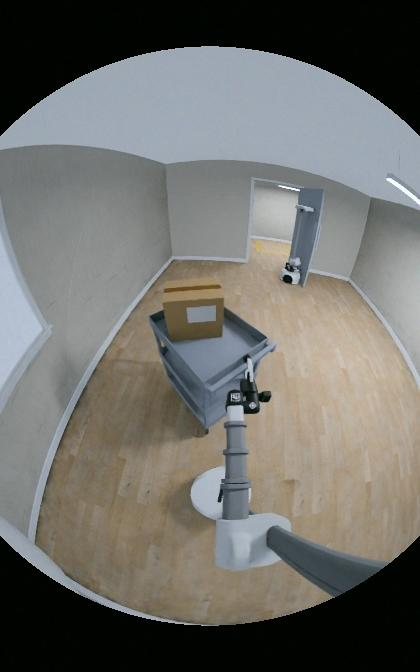

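{"method": "move", "body": {
  "blocking": false,
  "r2": {"base":{"strafe_m":0.5},"pace":"slow"}
}}

{"method": "wait", "body": {
  "seconds": 7
}}

{"method": "move", "body": {
  "blocking": false,
  "r2": {"base":{"rotate_rad":-0.28},"pace":"slow"}
}}

{"method": "wait", "body": {
  "seconds": 3
}}

{"method": "move", "body": {
  "blocking": false,
  "r2": {"base":{"strafe_m":0.3,"translate_m":-0.09},"pace":"slow"}
}}

{"method": "wait", "body": {
  "seconds": 7
}}

{"method": "move", "body": {
  "blocking": false,
  "r2": {"base":{"rotate_rad":-0.286},"pace":"slow"}
}}

{"method": "wait", "body": {
  "seconds": 3,
  "cameras": ["r2_head_camera","r2_head_left_camera"]
}}

Scene clock: 457.30 s.
move: r2 moving
r1: as last shown
r1.base_tilt: forward=-1.6 right=+1.3
r1.lidar_m: 2.81 2.67 5.03 0.30 0.25 - 0.25 0.25 0.60 1.19 1.12 2.68
r1.servo_current: wrist_yaw_rad=52(65) wrist_pitch_rad=39(46) wrist_roll_rad=46(65) gripper_m=33(46)
r1.contact_limits: translate_m 0.7
r1.wrist_depth_mm: - 137 320 290 266 247 233 / - 137 310 291 267 247 233 / 111 138 252 291 270 248 234 / 128 142 309 294 267 248 232 / 399 359 322 291 270 248 233 / 410 357 195 294 191 249 235 / 410 359 320 143 267 240 236
r2.base_odometry: x=+0.764 y=-0.559 heading=-2.020
r2.turned_by_wheels: +0.000
r2.turned_by_imu: +0.000
r2.base_tilt: forward=-0.7 right=+0.1
r2.lidar_m: 0.47 0.61 1.57 1.57 1.72 1.55 1.49 1.59 2.35 3.16 3.40 0.71
r2.base_status: strafe_m moving
r2.joint_positions: lift_m=+0.692 arm_m=+0.220 wrist_yaw_rad=-0.003 wrist_pitch_rad=+0.007 wrist_roll_rad=+1.569 gripper_m=-0.029
r2.joint_status: not commanded
r2.measured_speeds: translate_m=+0.000 strafe_m=+0.055 rotate_rad=-0.001 lift_m=+0.000 arm_m=+0.000 wrist_yaw_rad=-0.011 wrist_pitch_rad=+0.000 wrist_roll_rad=+0.000
r2.motor_effort: lift_m=+21(21) arm_m=+5(5) wheel_0=-11(11) wheel_1=+5(9) wheel_2=+0(6)
r2.servo_current: wrist_yaw_rad=52(52) wrist_pitch_rad=46(52) wrist_roll_rad=46(65) gripper_m=91(98)
r2.contact_limits: arm_m 0.6
r2.hand_pose: x=+0.6789 y=-0.0884 z=+0.8679 quat_wxyz=(+0.708, +0.706, +0.001, -0.004) (m; r2's base frame)
r2.wrist_depth_mm: - - - - - 1576 1138 / - - - 291 - 1618 1138 / - - - 244 338 351 353 / - - - 212 286 1708 484 / - - - 187 249 1618 - / - - 185 160 180 691 - / - 455 413 - 206 - -

Scene clock: 462.93 s.
earlier move: r2 done
r1.base_odometry: x=-1.450 y=+1.624 heading=+1.819
r1.turned_by_wheels: +0.000
r1.turned_by_imu: +0.000
r1.base_tilt: forward=-1.5 right=+1.3
r1.lidar_m: 2.82 2.68 5.04 0.32 0.25 - 0.25 0.25 0.61 1.15 1.12 2.69
r1.base_status: not commanded
r1.joint_positions: lift_m=+0.127 arm_m=+0.000 wrist_yaw_rad=+3.092 wrist_pitch_rad=+0.002 wrist_roll_rad=+0.000 gripper_m=+0.056
r1.joint_status: not commanded
r1.measured_speeds: all 0
r1.motor_effort: lift_m=+20(20) arm_m=+4(4) wheel_0=+0(1) wheel_1=+0(0) wheel_2=+0(0)
r1.servo_current: wrist_yaw_rad=46(72) wrist_pitch_rad=39(52) wrist_roll_rad=39(65) gripper_m=46(52)
r1.contact_limits: translate_m 0.7
r1.hand_pose: x=-0.1128 y=+0.1017 z=+0.3046 quat_wxyz=(+0.025, -0.001, +0.000, +1.000) (m; r1's base frame)
r1.wrist_depth_mm: - 137 319 289 266 246 231 / - 137 312 291 267 247 233 / 111 138 252 293 270 248 234 / 128 142 307 293 267 249 232 / 397 357 322 291 270 249 232 / 407 362 195 297 191 248 236 / 410 359 320 143 267 241 236
r2.base_odometry: x=+1.202 y=-0.769 heading=-2.020
r2.turned_by_wheels: +0.000
r2.turned_by_imu: -0.001
r2.base_tilt: forward=-0.7 right=+0.1
r2.lidar_m: 0.61 1.45 1.09 1.06 1.20 1.49 1.45 1.54 2.26 3.64 3.88 0.64
r2.base_status: done
r2.joint_positions: lift_m=+0.692 arm_m=+0.220 wrist_yaw_rad=-0.003 wrist_pitch_rad=+0.007 wrist_roll_rad=+1.569 gripper_m=-0.029
r2.joint_status: not commanded
r2.measured_speeds: all 0
r2.motor_effort: lift_m=+21(21) arm_m=+5(5) wheel_0=-5(16) wheel_1=+4(9) wheel_2=+0(6)
r2.servo_current: wrist_yaw_rad=52(65) wrist_pitch_rad=52(59) wrist_roll_rad=39(65) gripper_m=98(104)
r2.contact_limits: arm_m 0.6
r2.hand_pose: x=+0.6790 y=-0.0883 z=+0.8679 quat_wxyz=(+0.708, +0.706, +0.002, -0.004) (m; r2's base frame)
r2.wrist_depth_mm: - - - 167 226 1661 1138 / - - - 167 227 1537 - / - - 569 167 229 809 - / - 484 462 229 229 831 - / - - 496 169 231 831 - / - - 186 170 179 - - / - - - - - 549 -
wait: 5.63 of 7 s (r2 has come to rest)

Scene clock: 463.43 s.
move: r2 moving
r1: as last shown
r1.lidar_m: 2.82 2.67 5.00 0.33 0.25 - 0.25 0.27 0.61 1.18 1.12 2.69
r1.motor_effort: lift_m=+20(20) arm_m=+4(4) wheel_0=+0(0) wheel_1=+0(0) wheel_2=+0(0)
r1.servo_current: wrist_yaw_rad=39(59) wrist_pitch_rad=46(52) wrist_roll_rad=39(59) gripper_m=39(46)
r1.contact_limits: translate_m 0.7
r1.wrist_depth_mm: - 137 320 290 267 247 233 / - 138 312 291 268 248 233 / 111 138 253 290 267 248 234 / 128 141 309 291 268 248 232 / 399 357 322 296 268 248 233 / 404 357 195 294 191 248 236 / 413 359 319 143 268 240 235
r2.base_odometry: x=+1.202 y=-0.770 heading=-2.144
r2.turned_by_wheels: -0.124
r2.turned_by_imu: -0.120
r2.base_tilt: forward=-0.7 right=+0.1
r2.lidar_m: 0.58 0.61 1.13 1.06 1.12 1.52 1.43 1.51 2.03 3.63 3.76 0.66
r2.base_status: rotate_rad moving
r2.joint_positions: lift_m=+0.692 arm_m=+0.220 wrist_yaw_rad=+0.008 wrist_pitch_rad=+0.007 wrist_roll_rad=+1.569 gripper_m=-0.029
r2.joint_status: not commanded
r2.measured_speeds: translate_m=+0.000 strafe_m=+0.000 rotate_rad=-0.494 lift_m=+0.000 arm_m=+0.001 wrist_yaw_rad=+0.000 wrist_pitch_rad=+0.000 wrist_roll_rad=+0.000
r2.motor_effort: lift_m=+21(21) arm_m=+4(5) wheel_0=+12(15) wheel_1=+9(10) wheel_2=+18(19)
r2.servo_current: wrist_yaw_rad=59(72) wrist_pitch_rad=52(52) wrist_roll_rad=52(52) gripper_m=91(98)
r2.contact_limits: arm_m 0.6
r2.hand_pose: x=+0.6800 y=-0.0850 z=+0.8679 quat_wxyz=(+0.708, +0.706, +0.006, +0.000) (m; r2's base frame)
r2.wrist_depth_mm: - - - 189 255 265 265 / - - - 185 248 1708 1138 / - - - 182 242 1618 - / - - 539 179 238 798 - / - 477 462 176 234 831 - / - - 187 171 178 - - / - - 535 - 226 - -

Scene clock: 464.27 s.
earlier move: r2 done
r1.base_odometry: x=-1.450 y=+1.624 heading=+1.819
r1.turned_by_wheels: +0.000
r1.turned_by_imu: +0.000
r1.base_tilt: forward=-1.5 right=+1.3
r1.lidar_m: 2.85 2.68 5.02 0.33 0.25 - 0.25 0.25 0.61 1.16 1.11 2.69
r1.base_status: not commanded
r1.joint_positions: lift_m=+0.127 arm_m=+0.000 wrist_yaw_rad=+3.092 wrist_pitch_rad=+0.002 wrist_roll_rad=+0.000 gripper_m=+0.056
r1.joint_status: not commanded
r1.measured_speeds: all 0
r1.motor_effort: lift_m=+20(20) arm_m=+4(4) wheel_0=+0(1) wheel_1=+0(0) wheel_2=+0(0)
r1.servo_current: wrist_yaw_rad=46(59) wrist_pitch_rad=39(52) wrist_roll_rad=52(65) gripper_m=46(46)
r1.contact_limits: translate_m 0.7
r1.hand_pose: x=-0.1128 y=+0.1017 z=+0.3046 quat_wxyz=(+0.025, -0.001, +0.000, +1.000) (m; r1's base frame)
r1.wrist_depth_mm: - 137 320 290 266 247 231 / - 137 310 290 266 246 233 / 111 138 254 291 268 247 235 / 128 142 307 293 270 249 233 / 394 359 322 294 268 249 232 / 402 359 196 293 191 248 234 / 407 362 320 143 267 241 236
r2.base_odometry: x=+1.202 y=-0.769 heading=-2.300
r2.turned_by_wheels: -0.156
r2.turned_by_imu: -0.151
r2.base_tilt: forward=-0.7 right=+0.0
r2.lidar_m: 0.51 0.60 1.19 1.05 1.11 1.34 1.44 1.47 1.77 3.39 3.66 0.70
r2.base_status: done
r2.joint_positions: lift_m=+0.692 arm_m=+0.220 wrist_yaw_rad=-0.002 wrist_pitch_rad=+0.007 wrist_roll_rad=+1.569 gripper_m=-0.029
r2.joint_status: not commanded
r2.measured_speeds: all 0
r2.motor_effort: lift_m=+21(21) arm_m=+4(5) wheel_0=+1(15) wheel_1=+3(10) wheel_2=+1(19)
r2.servo_current: wrist_yaw_rad=39(72) wrist_pitch_rad=46(59) wrist_roll_rad=59(59) gripper_m=91(98)
r2.contact_limits: arm_m 0.6
r2.hand_pose: x=+0.6791 y=-0.0880 z=+0.8679 quat_wxyz=(+0.708, +0.706, +0.002, -0.003) (m; r2's base frame)
r2.wrist_depth_mm: - - - 265 - 1576 1138 / - - - 241 324 325 1042 / - - - 219 291 1708 1229 / - - - 200 262 1661 525 / - - - 185 243 768 - / - - 185 168 179 - - / - - 439 - 213 - -
wait: 0.83 of 3 s (r2 has come to rest)

Scene clock: 464.77 s.
move: r2 moving
r1: as last shown
r1.base_tilt: forward=-1.6 right=+1.3
r1.lidar_m: 2.82 2.69 5.04 0.32 0.25 - 0.25 0.25 0.64 1.17 1.11 2.69
r1.motor_effort: lift_m=+20(20) arm_m=+4(4) wheel_0=+0(0) wheel_1=+0(0) wheel_2=+0(0)
r1.servo_current: wrist_yaw_rad=59(65) wrist_pitch_rad=39(46) wrist_roll_rad=52(59) gripper_m=39(46)
r1.contact_limits: translate_m 0.7
r1.wrist_depth_mm: - 137 317 291 265 246 233 / - 138 310 291 268 246 233 / 111 138 252 291 268 248 233 / 128 142 307 291 270 248 232 / 397 357 320 294 268 247 232 / 404 357 195 293 191 249 236 / 410 362 322 143 267 241 236
r2.base_odometry: x=+1.213 y=-0.775 heading=-2.300
r2.turned_by_wheels: +0.000
r2.turned_by_imu: +0.000
r2.base_tilt: forward=-0.6 right=+0.1
r2.lidar_m: 0.49 0.60 1.17 1.06 1.11 1.32 1.43 1.46 1.76 3.37 3.66 0.68
r2.base_status: translate_m moving; strafe_m moving
r2.joint_positions: lift_m=+0.692 arm_m=+0.220 wrist_yaw_rad=-0.002 wrist_pitch_rad=+0.007 wrist_roll_rad=+1.569 gripper_m=-0.029
r2.joint_status: not commanded
r2.measured_speeds: translate_m=-0.014 strafe_m=+0.048 rotate_rad=-0.003 lift_m=+0.000 arm_m=+0.000 wrist_yaw_rad=+0.000 wrist_pitch_rad=+0.000 wrist_roll_rad=+0.000
r2.motor_effort: lift_m=+21(21) arm_m=+4(4) wheel_0=-12(12) wheel_1=+6(8) wheel_2=+5(6)
r2.servo_current: wrist_yaw_rad=52(59) wrist_pitch_rad=52(52) wrist_roll_rad=39(59) gripper_m=98(98)
r2.contact_limits: arm_m 0.6
r2.hand_pose: x=+0.6791 y=-0.0880 z=+0.8679 quat_wxyz=(+0.708, +0.706, +0.002, -0.003) (m; r2's base frame)
r2.wrist_depth_mm: - - - 260 - 1618 1138 / - - - 287 320 327 329 / - - - 217 290 1618 1205 / - - - 199 262 1808 525 / - - - 184 242 820 - / - 517 185 168 179 - - / - - 442 - 213 - -

Scene clock: 468.67 s.
earlier move: r2 done
r1.base_odometry: x=-1.450 y=+1.624 heading=+1.819
r1.turned_by_wheels: +0.000
r1.turned_by_imu: +0.000
r1.base_tilt: forward=-1.6 right=+1.3
r1.lidar_m: 2.82 2.78 5.03 0.31 0.25 - 0.25 0.25 0.61 1.15 1.12 2.68
r1.base_status: not commanded
r1.joint_positions: lift_m=+0.127 arm_m=+0.000 wrist_yaw_rad=+3.092 wrist_pitch_rad=+0.002 wrist_roll_rad=+0.000 gripper_m=+0.056
r1.joint_status: not commanded
r1.measured_speeds: all 0
r1.motor_effort: lift_m=+20(20) arm_m=+4(4) wheel_0=+0(1) wheel_1=+0(1) wheel_2=+0(0)
r1.servo_current: wrist_yaw_rad=59(72) wrist_pitch_rad=39(52) wrist_roll_rad=39(65) gripper_m=46(52)
r1.contact_limits: translate_m 0.7
r1.hand_pose: x=-0.1128 y=+0.1017 z=+0.3046 quat_wxyz=(+0.025, -0.001, +0.000, +1.000) (m; r1's base frame)
r1.wrist_depth_mm: - 137 320 291 267 247 232 / - 137 312 291 266 247 234 / 111 138 253 291 267 248 234 / 128 142 307 293 267 249 233 / 402 355 324 293 270 248 232 / 402 359 195 294 190 250 236 / 410 359 320 143 266 241 235
r2.base_odometry: x=+1.485 y=-0.902 heading=-2.299
r2.turned_by_wheels: +0.000
r2.turned_by_imu: -0.001
r2.base_tilt: forward=-0.7 right=+0.1
r2.lidar_m: 0.58 1.44 0.85 0.72 0.78 0.97 1.40 1.45 1.74 3.33 3.97 0.65
r2.base_status: done
r2.joint_positions: lift_m=+0.692 arm_m=+0.220 wrist_yaw_rad=-0.004 wrist_pitch_rad=+0.007 wrist_roll_rad=+1.569 gripper_m=-0.029
r2.joint_status: not commanded
r2.measured_speeds: all 0
r2.motor_effort: lift_m=+21(21) arm_m=+4(5) wheel_0=-5(16) wheel_1=+6(8) wheel_2=+1(7)
r2.servo_current: wrist_yaw_rad=52(65) wrist_pitch_rad=52(59) wrist_roll_rad=46(59) gripper_m=91(98)
r2.contact_limits: arm_m 0.6
r2.hand_pose: x=+0.6789 y=-0.0887 z=+0.8679 quat_wxyz=(+0.708, +0.706, +0.001, -0.004) (m; r2's base frame)
r2.wrist_depth_mm: - - - 181 244 258 272 / - - - 179 240 1661 1078 / - - - 177 237 820 - / - - 504 234 235 842 - / - 488 473 172 233 831 - / - - 185 170 180 - - / - - 554 - 228 - -
wait: 3.90 of 7 s (r2 has come to rest)

Scene clock: 469.17 s.
move: r2 moving
r1: as last shown
r1.base_tilt: forward=-1.5 right=+1.3
r1.lidar_m: 2.78 2.75 5.02 0.31 0.25 - 0.25 0.26 0.59 1.17 1.12 2.69
r1.motor_effort: lift_m=+20(20) arm_m=+4(4) wheel_0=+0(1) wheel_1=+0(0) wheel_2=+0(0)
r1.servo_current: wrist_yaw_rad=59(65) wrist_pitch_rad=46(46) wrist_roll_rad=59(65) gripper_m=39(46)
r1.contact_limits: translate_m 0.7
r1.wrist_depth_mm: - 137 320 291 266 247 233 / - 137 312 290 267 247 233 / 111 138 252 291 267 248 234 / 128 142 309 293 268 247 232 / 397 359 322 294 268 247 232 / 404 359 195 293 191 248 235 / 410 362 319 143 267 239 235
r2.base_odometry: x=+1.485 y=-0.902 heading=-2.423
r2.turned_by_wheels: -0.123
r2.turned_by_imu: -0.119
r2.base_tilt: forward=-0.6 right=+0.1
r2.lidar_m: 0.57 0.58 0.89 0.75 0.75 0.91 1.42 1.41 1.59 2.69 3.94 0.70
r2.base_status: rotate_rad moving
r2.joint_positions: lift_m=+0.692 arm_m=+0.220 wrist_yaw_rad=+0.013 wrist_pitch_rad=+0.007 wrist_roll_rad=+1.569 gripper_m=-0.029
r2.joint_status: not commanded
r2.measured_speeds: translate_m=+0.002 strafe_m=+0.000 rotate_rad=-0.486 lift_m=+0.000 arm_m=+0.000 wrist_yaw_rad=+0.012 wrist_pitch_rad=+0.000 wrist_roll_rad=+0.002
r2.motor_effort: lift_m=+21(21) arm_m=+3(4) wheel_0=+18(18) wheel_1=+10(11) wheel_2=+21(21)
r2.servo_current: wrist_yaw_rad=65(78) wrist_pitch_rad=59(59) wrist_roll_rad=39(59) gripper_m=98(98)
r2.contact_limits: arm_m 0.6
r2.hand_pose: x=+0.6804 y=-0.0837 z=+0.8679 quat_wxyz=(+0.708, +0.706, +0.007, +0.002) (m; r2's base frame)
r2.wrist_depth_mm: - - - 200 265 272 274 / - - - 193 256 1537 1118 / - - - 186 249 1661 - / - - 597 182 242 - - / - 480 459 177 236 831 - / - - 187 172 179 - - / - - 512 - 226 - -

Scene clock: 470.40 s.
earlier move: r2 done
r1.base_odometry: x=-1.450 y=+1.624 heading=+1.819
r1.turned_by_wheels: +0.000
r1.turned_by_imu: +0.000
r1.base_tilt: forward=-1.5 right=+1.3
r1.lidar_m: 2.83 2.83 5.03 0.30 0.25 - 0.25 0.26 0.61 1.17 1.12 2.68
r1.base_status: not commanded
r1.joint_positions: lift_m=+0.127 arm_m=+0.000 wrist_yaw_rad=+3.092 wrist_pitch_rad=+0.002 wrist_roll_rad=+0.000 gripper_m=+0.056
r1.joint_status: not commanded
r1.measured_speeds: all 0
r1.motor_effort: lift_m=+20(20) arm_m=+4(4) wheel_0=+0(1) wheel_1=+0(0) wheel_2=+0(0)
r1.servo_current: wrist_yaw_rad=65(72) wrist_pitch_rad=39(46) wrist_roll_rad=52(65) gripper_m=39(46)
r1.contact_limits: translate_m 0.7
r1.hand_pose: x=-0.1128 y=+0.1017 z=+0.3046 quat_wxyz=(+0.025, -0.001, +0.000, +1.000) (m; r1's base frame)
r1.wrist_depth_mm: - 137 320 290 267 246 232 / - 137 310 289 266 247 233 / 111 138 252 291 268 249 235 / 128 142 309 294 268 248 232 / 397 357 322 291 268 249 233 / 407 359 195 294 191 250 236 / 407 357 319 143 266 241 236
r2.base_odometry: x=+1.485 y=-0.902 heading=-2.586
r2.turned_by_wheels: -0.163
r2.turned_by_imu: -0.158
r2.base_tilt: forward=-0.7 right=+0.1
r2.lidar_m: 0.48 0.57 1.02 0.78 0.75 0.85 1.22 1.42 1.50 2.13 3.95 0.72
r2.base_status: done
r2.joint_positions: lift_m=+0.692 arm_m=+0.220 wrist_yaw_rad=-0.002 wrist_pitch_rad=+0.007 wrist_roll_rad=+1.569 gripper_m=-0.029
r2.joint_status: not commanded
r2.measured_speeds: all 0
r2.motor_effort: lift_m=+21(21) arm_m=+4(5) wheel_0=-1(18) wheel_1=+2(11) wheel_2=-5(22)
r2.servo_current: wrist_yaw_rad=46(78) wrist_pitch_rad=46(59) wrist_roll_rad=46(59) gripper_m=91(98)
r2.contact_limits: arm_m 0.6
r2.hand_pose: x=+0.6791 y=-0.0880 z=+0.8679 quat_wxyz=(+0.708, +0.706, +0.002, -0.003) (m; r2's base frame)
r2.wrist_depth_mm: - - - - - 1618 1138 / - - - 289 - 1537 1138 / - - - 238 336 353 355 / - - - 210 276 1661 492 / - - - 187 247 1708 - / - - 185 163 179 723 - / - 421 421 - 209 - -
wait: 1.23 of 3 s (r2 has come to rest)
pictures: r2_head_camera, r2_head_left_camera
Images, in order (width x height): r2_head_camera 420x560, r2_head_left_camera 420x672.

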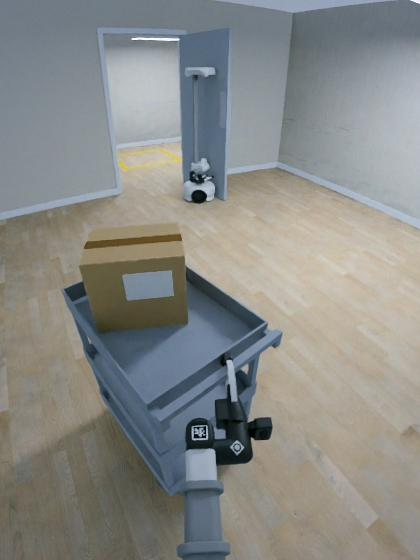

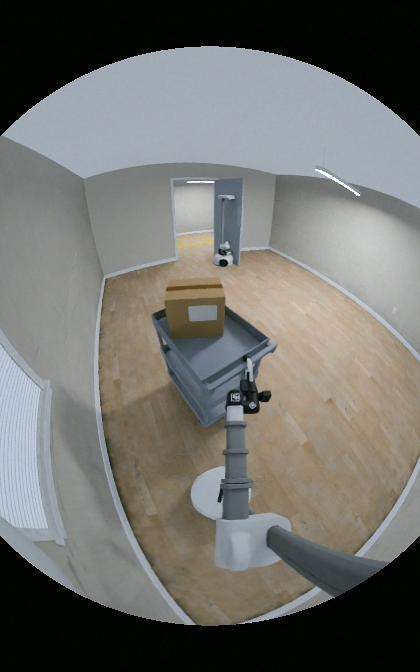

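{"method": "move", "body": {
  "blocking": false,
  "r2": {"base":{"strafe_m":0.4},"pace":"slow"}
}}

{"method": "wait", "body": {
  "seconds": 7,
  "cameras": ["r2_head_camera","r2_head_left_camera"]
}}

Scene clock: 473.70 s.
move: r2 moving
r1: as last shown
r1.lidar_m: 2.83 2.84 5.00 0.31 0.25 - 0.25 0.25 0.60 1.14 1.12 2.68
r1.servo_current: wrist_yaw_rad=39(59) wrist_pitch_rad=33(52) wrist_roll_rad=52(59) gripper_m=39(46)
r1.contact_limits: translate_m 0.7
r1.wrist_depth_mm: - 137 319 290 266 247 233 / - 138 310 293 268 247 234 / 111 138 253 290 268 247 234 / 128 142 310 293 268 248 233 / 397 355 320 291 267 248 232 / 404 359 196 296 191 249 235 / 410 362 320 143 267 240 236
r2.base_odometry: x=+1.493 y=-0.914 heading=-2.586
r2.turned_by_wheels: +0.000
r2.turned_by_imu: +0.000
r2.base_tilt: forward=-0.7 right=+0.1
r2.lidar_m: 0.48 0.59 1.01 0.78 0.74 0.84 1.18 1.41 1.50 2.15 3.97 0.73
r2.base_status: strafe_m moving
r2.joint_positions: lift_m=+0.692 arm_m=+0.220 wrist_yaw_rad=-0.003 wrist_pitch_rad=+0.007 wrist_roll_rad=+1.569 gripper_m=-0.029
r2.joint_status: not commanded
r2.measured_speeds: translate_m=+0.000 strafe_m=+0.055 rotate_rad=+0.001 lift_m=+0.000 arm_m=+0.000 wrist_yaw_rad=-0.017 wrist_pitch_rad=+0.000 wrist_roll_rad=+0.000
r2.motor_effort: lift_m=+21(21) arm_m=+4(4) wheel_0=-10(10) wheel_1=+7(9) wheel_2=+0(5)
r2.servo_current: wrist_yaw_rad=52(59) wrist_pitch_rad=52(52) wrist_roll_rad=59(59) gripper_m=91(91)
r2.contact_limits: arm_m 0.6
r2.hand_pose: x=+0.6790 y=-0.0882 z=+0.8679 quat_wxyz=(+0.708, +0.706, +0.002, -0.003) (m; r2's base frame)
r2.wrist_depth_mm: - - - - - 1618 1160 / - - - 291 - 1537 1160 / - - - 239 340 357 357 / - - - 205 276 1661 492 / - - - 187 247 1661 - / - - 185 162 180 707 - / - 421 421 - 208 - -

Scene clock: 478.33 s.
earlier move: r2 done
r1.base_odometry: x=-1.450 y=+1.624 heading=+1.819
r1.turned_by_wheels: +0.000
r1.turned_by_imu: +0.000
r1.base_tilt: forward=-1.5 right=+1.3
r1.lidar_m: 2.82 2.78 5.02 0.32 0.25 - 0.25 0.25 0.64 1.17 1.11 2.69
r1.base_status: not commanded
r1.joint_positions: lift_m=+0.127 arm_m=+0.000 wrist_yaw_rad=+3.092 wrist_pitch_rad=+0.002 wrist_roll_rad=+0.000 gripper_m=+0.056
r1.joint_status: not commanded
r1.measured_speeds: all 0
r1.motor_effort: lift_m=+20(20) arm_m=+4(4) wheel_0=+0(1) wheel_1=+0(0) wheel_2=+0(0)
r1.servo_current: wrist_yaw_rad=39(78) wrist_pitch_rad=39(52) wrist_roll_rad=52(65) gripper_m=39(52)
r1.contact_limits: translate_m 0.7
r1.hand_pose: x=-0.1128 y=+0.1017 z=+0.3046 quat_wxyz=(+0.025, -0.001, +0.000, +1.000) (m; r1's base frame)
r1.wrist_depth_mm: - 137 319 290 266 246 233 / - 138 310 291 267 247 234 / 111 138 252 293 268 247 235 / 128 142 309 293 270 247 232 / 397 355 320 293 270 248 232 / 404 362 195 294 191 247 236 / 410 364 319 143 266 240 236
r2.base_odometry: x=+1.696 y=-1.242 heading=-2.586
r2.turned_by_wheels: +0.000
r2.turned_by_imu: -0.002
r2.base_tilt: forward=-0.7 right=+0.1
r2.lidar_m: 0.51 0.80 0.57 0.42 0.39 0.43 0.68 1.59 1.70 2.44 4.31 0.67
r2.base_status: done
r2.joint_positions: lift_m=+0.692 arm_m=+0.220 wrist_yaw_rad=-0.008 wrist_pitch_rad=+0.007 wrist_roll_rad=+1.569 gripper_m=-0.029
r2.joint_status: not commanded
r2.measured_speeds: all 0
r2.motor_effort: lift_m=+21(21) arm_m=+4(4) wheel_0=-5(16) wheel_1=+4(9) wheel_2=-3(5)
r2.servo_current: wrist_yaw_rad=59(65) wrist_pitch_rad=46(59) wrist_roll_rad=52(59) gripper_m=85(98)
r2.contact_limits: arm_m 0.6
r2.hand_pose: x=+0.6786 y=-0.0897 z=+0.8679 quat_wxyz=(+0.708, +0.706, +0.000, -0.005) (m; r2's base frame)
r2.wrist_depth_mm: - - - 220 296 1336 1042 / - - - 208 277 1464 1098 / - - - 196 262 1618 521 / - - - 187 248 809 - / - - 484 180 237 842 - / - 469 184 169 179 - - / - - 484 - 220 - -
wait: 4.63 of 7 s (r2 has come to rest)
pictures: r2_head_camera, r2_head_left_camera
Images, in order (width x height): r2_head_camera 420x560, r2_head_left_camera 420x672.

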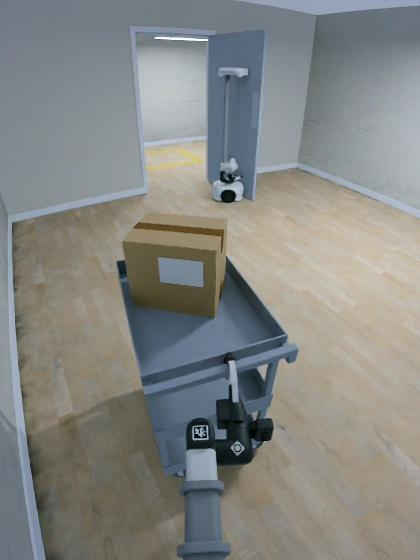

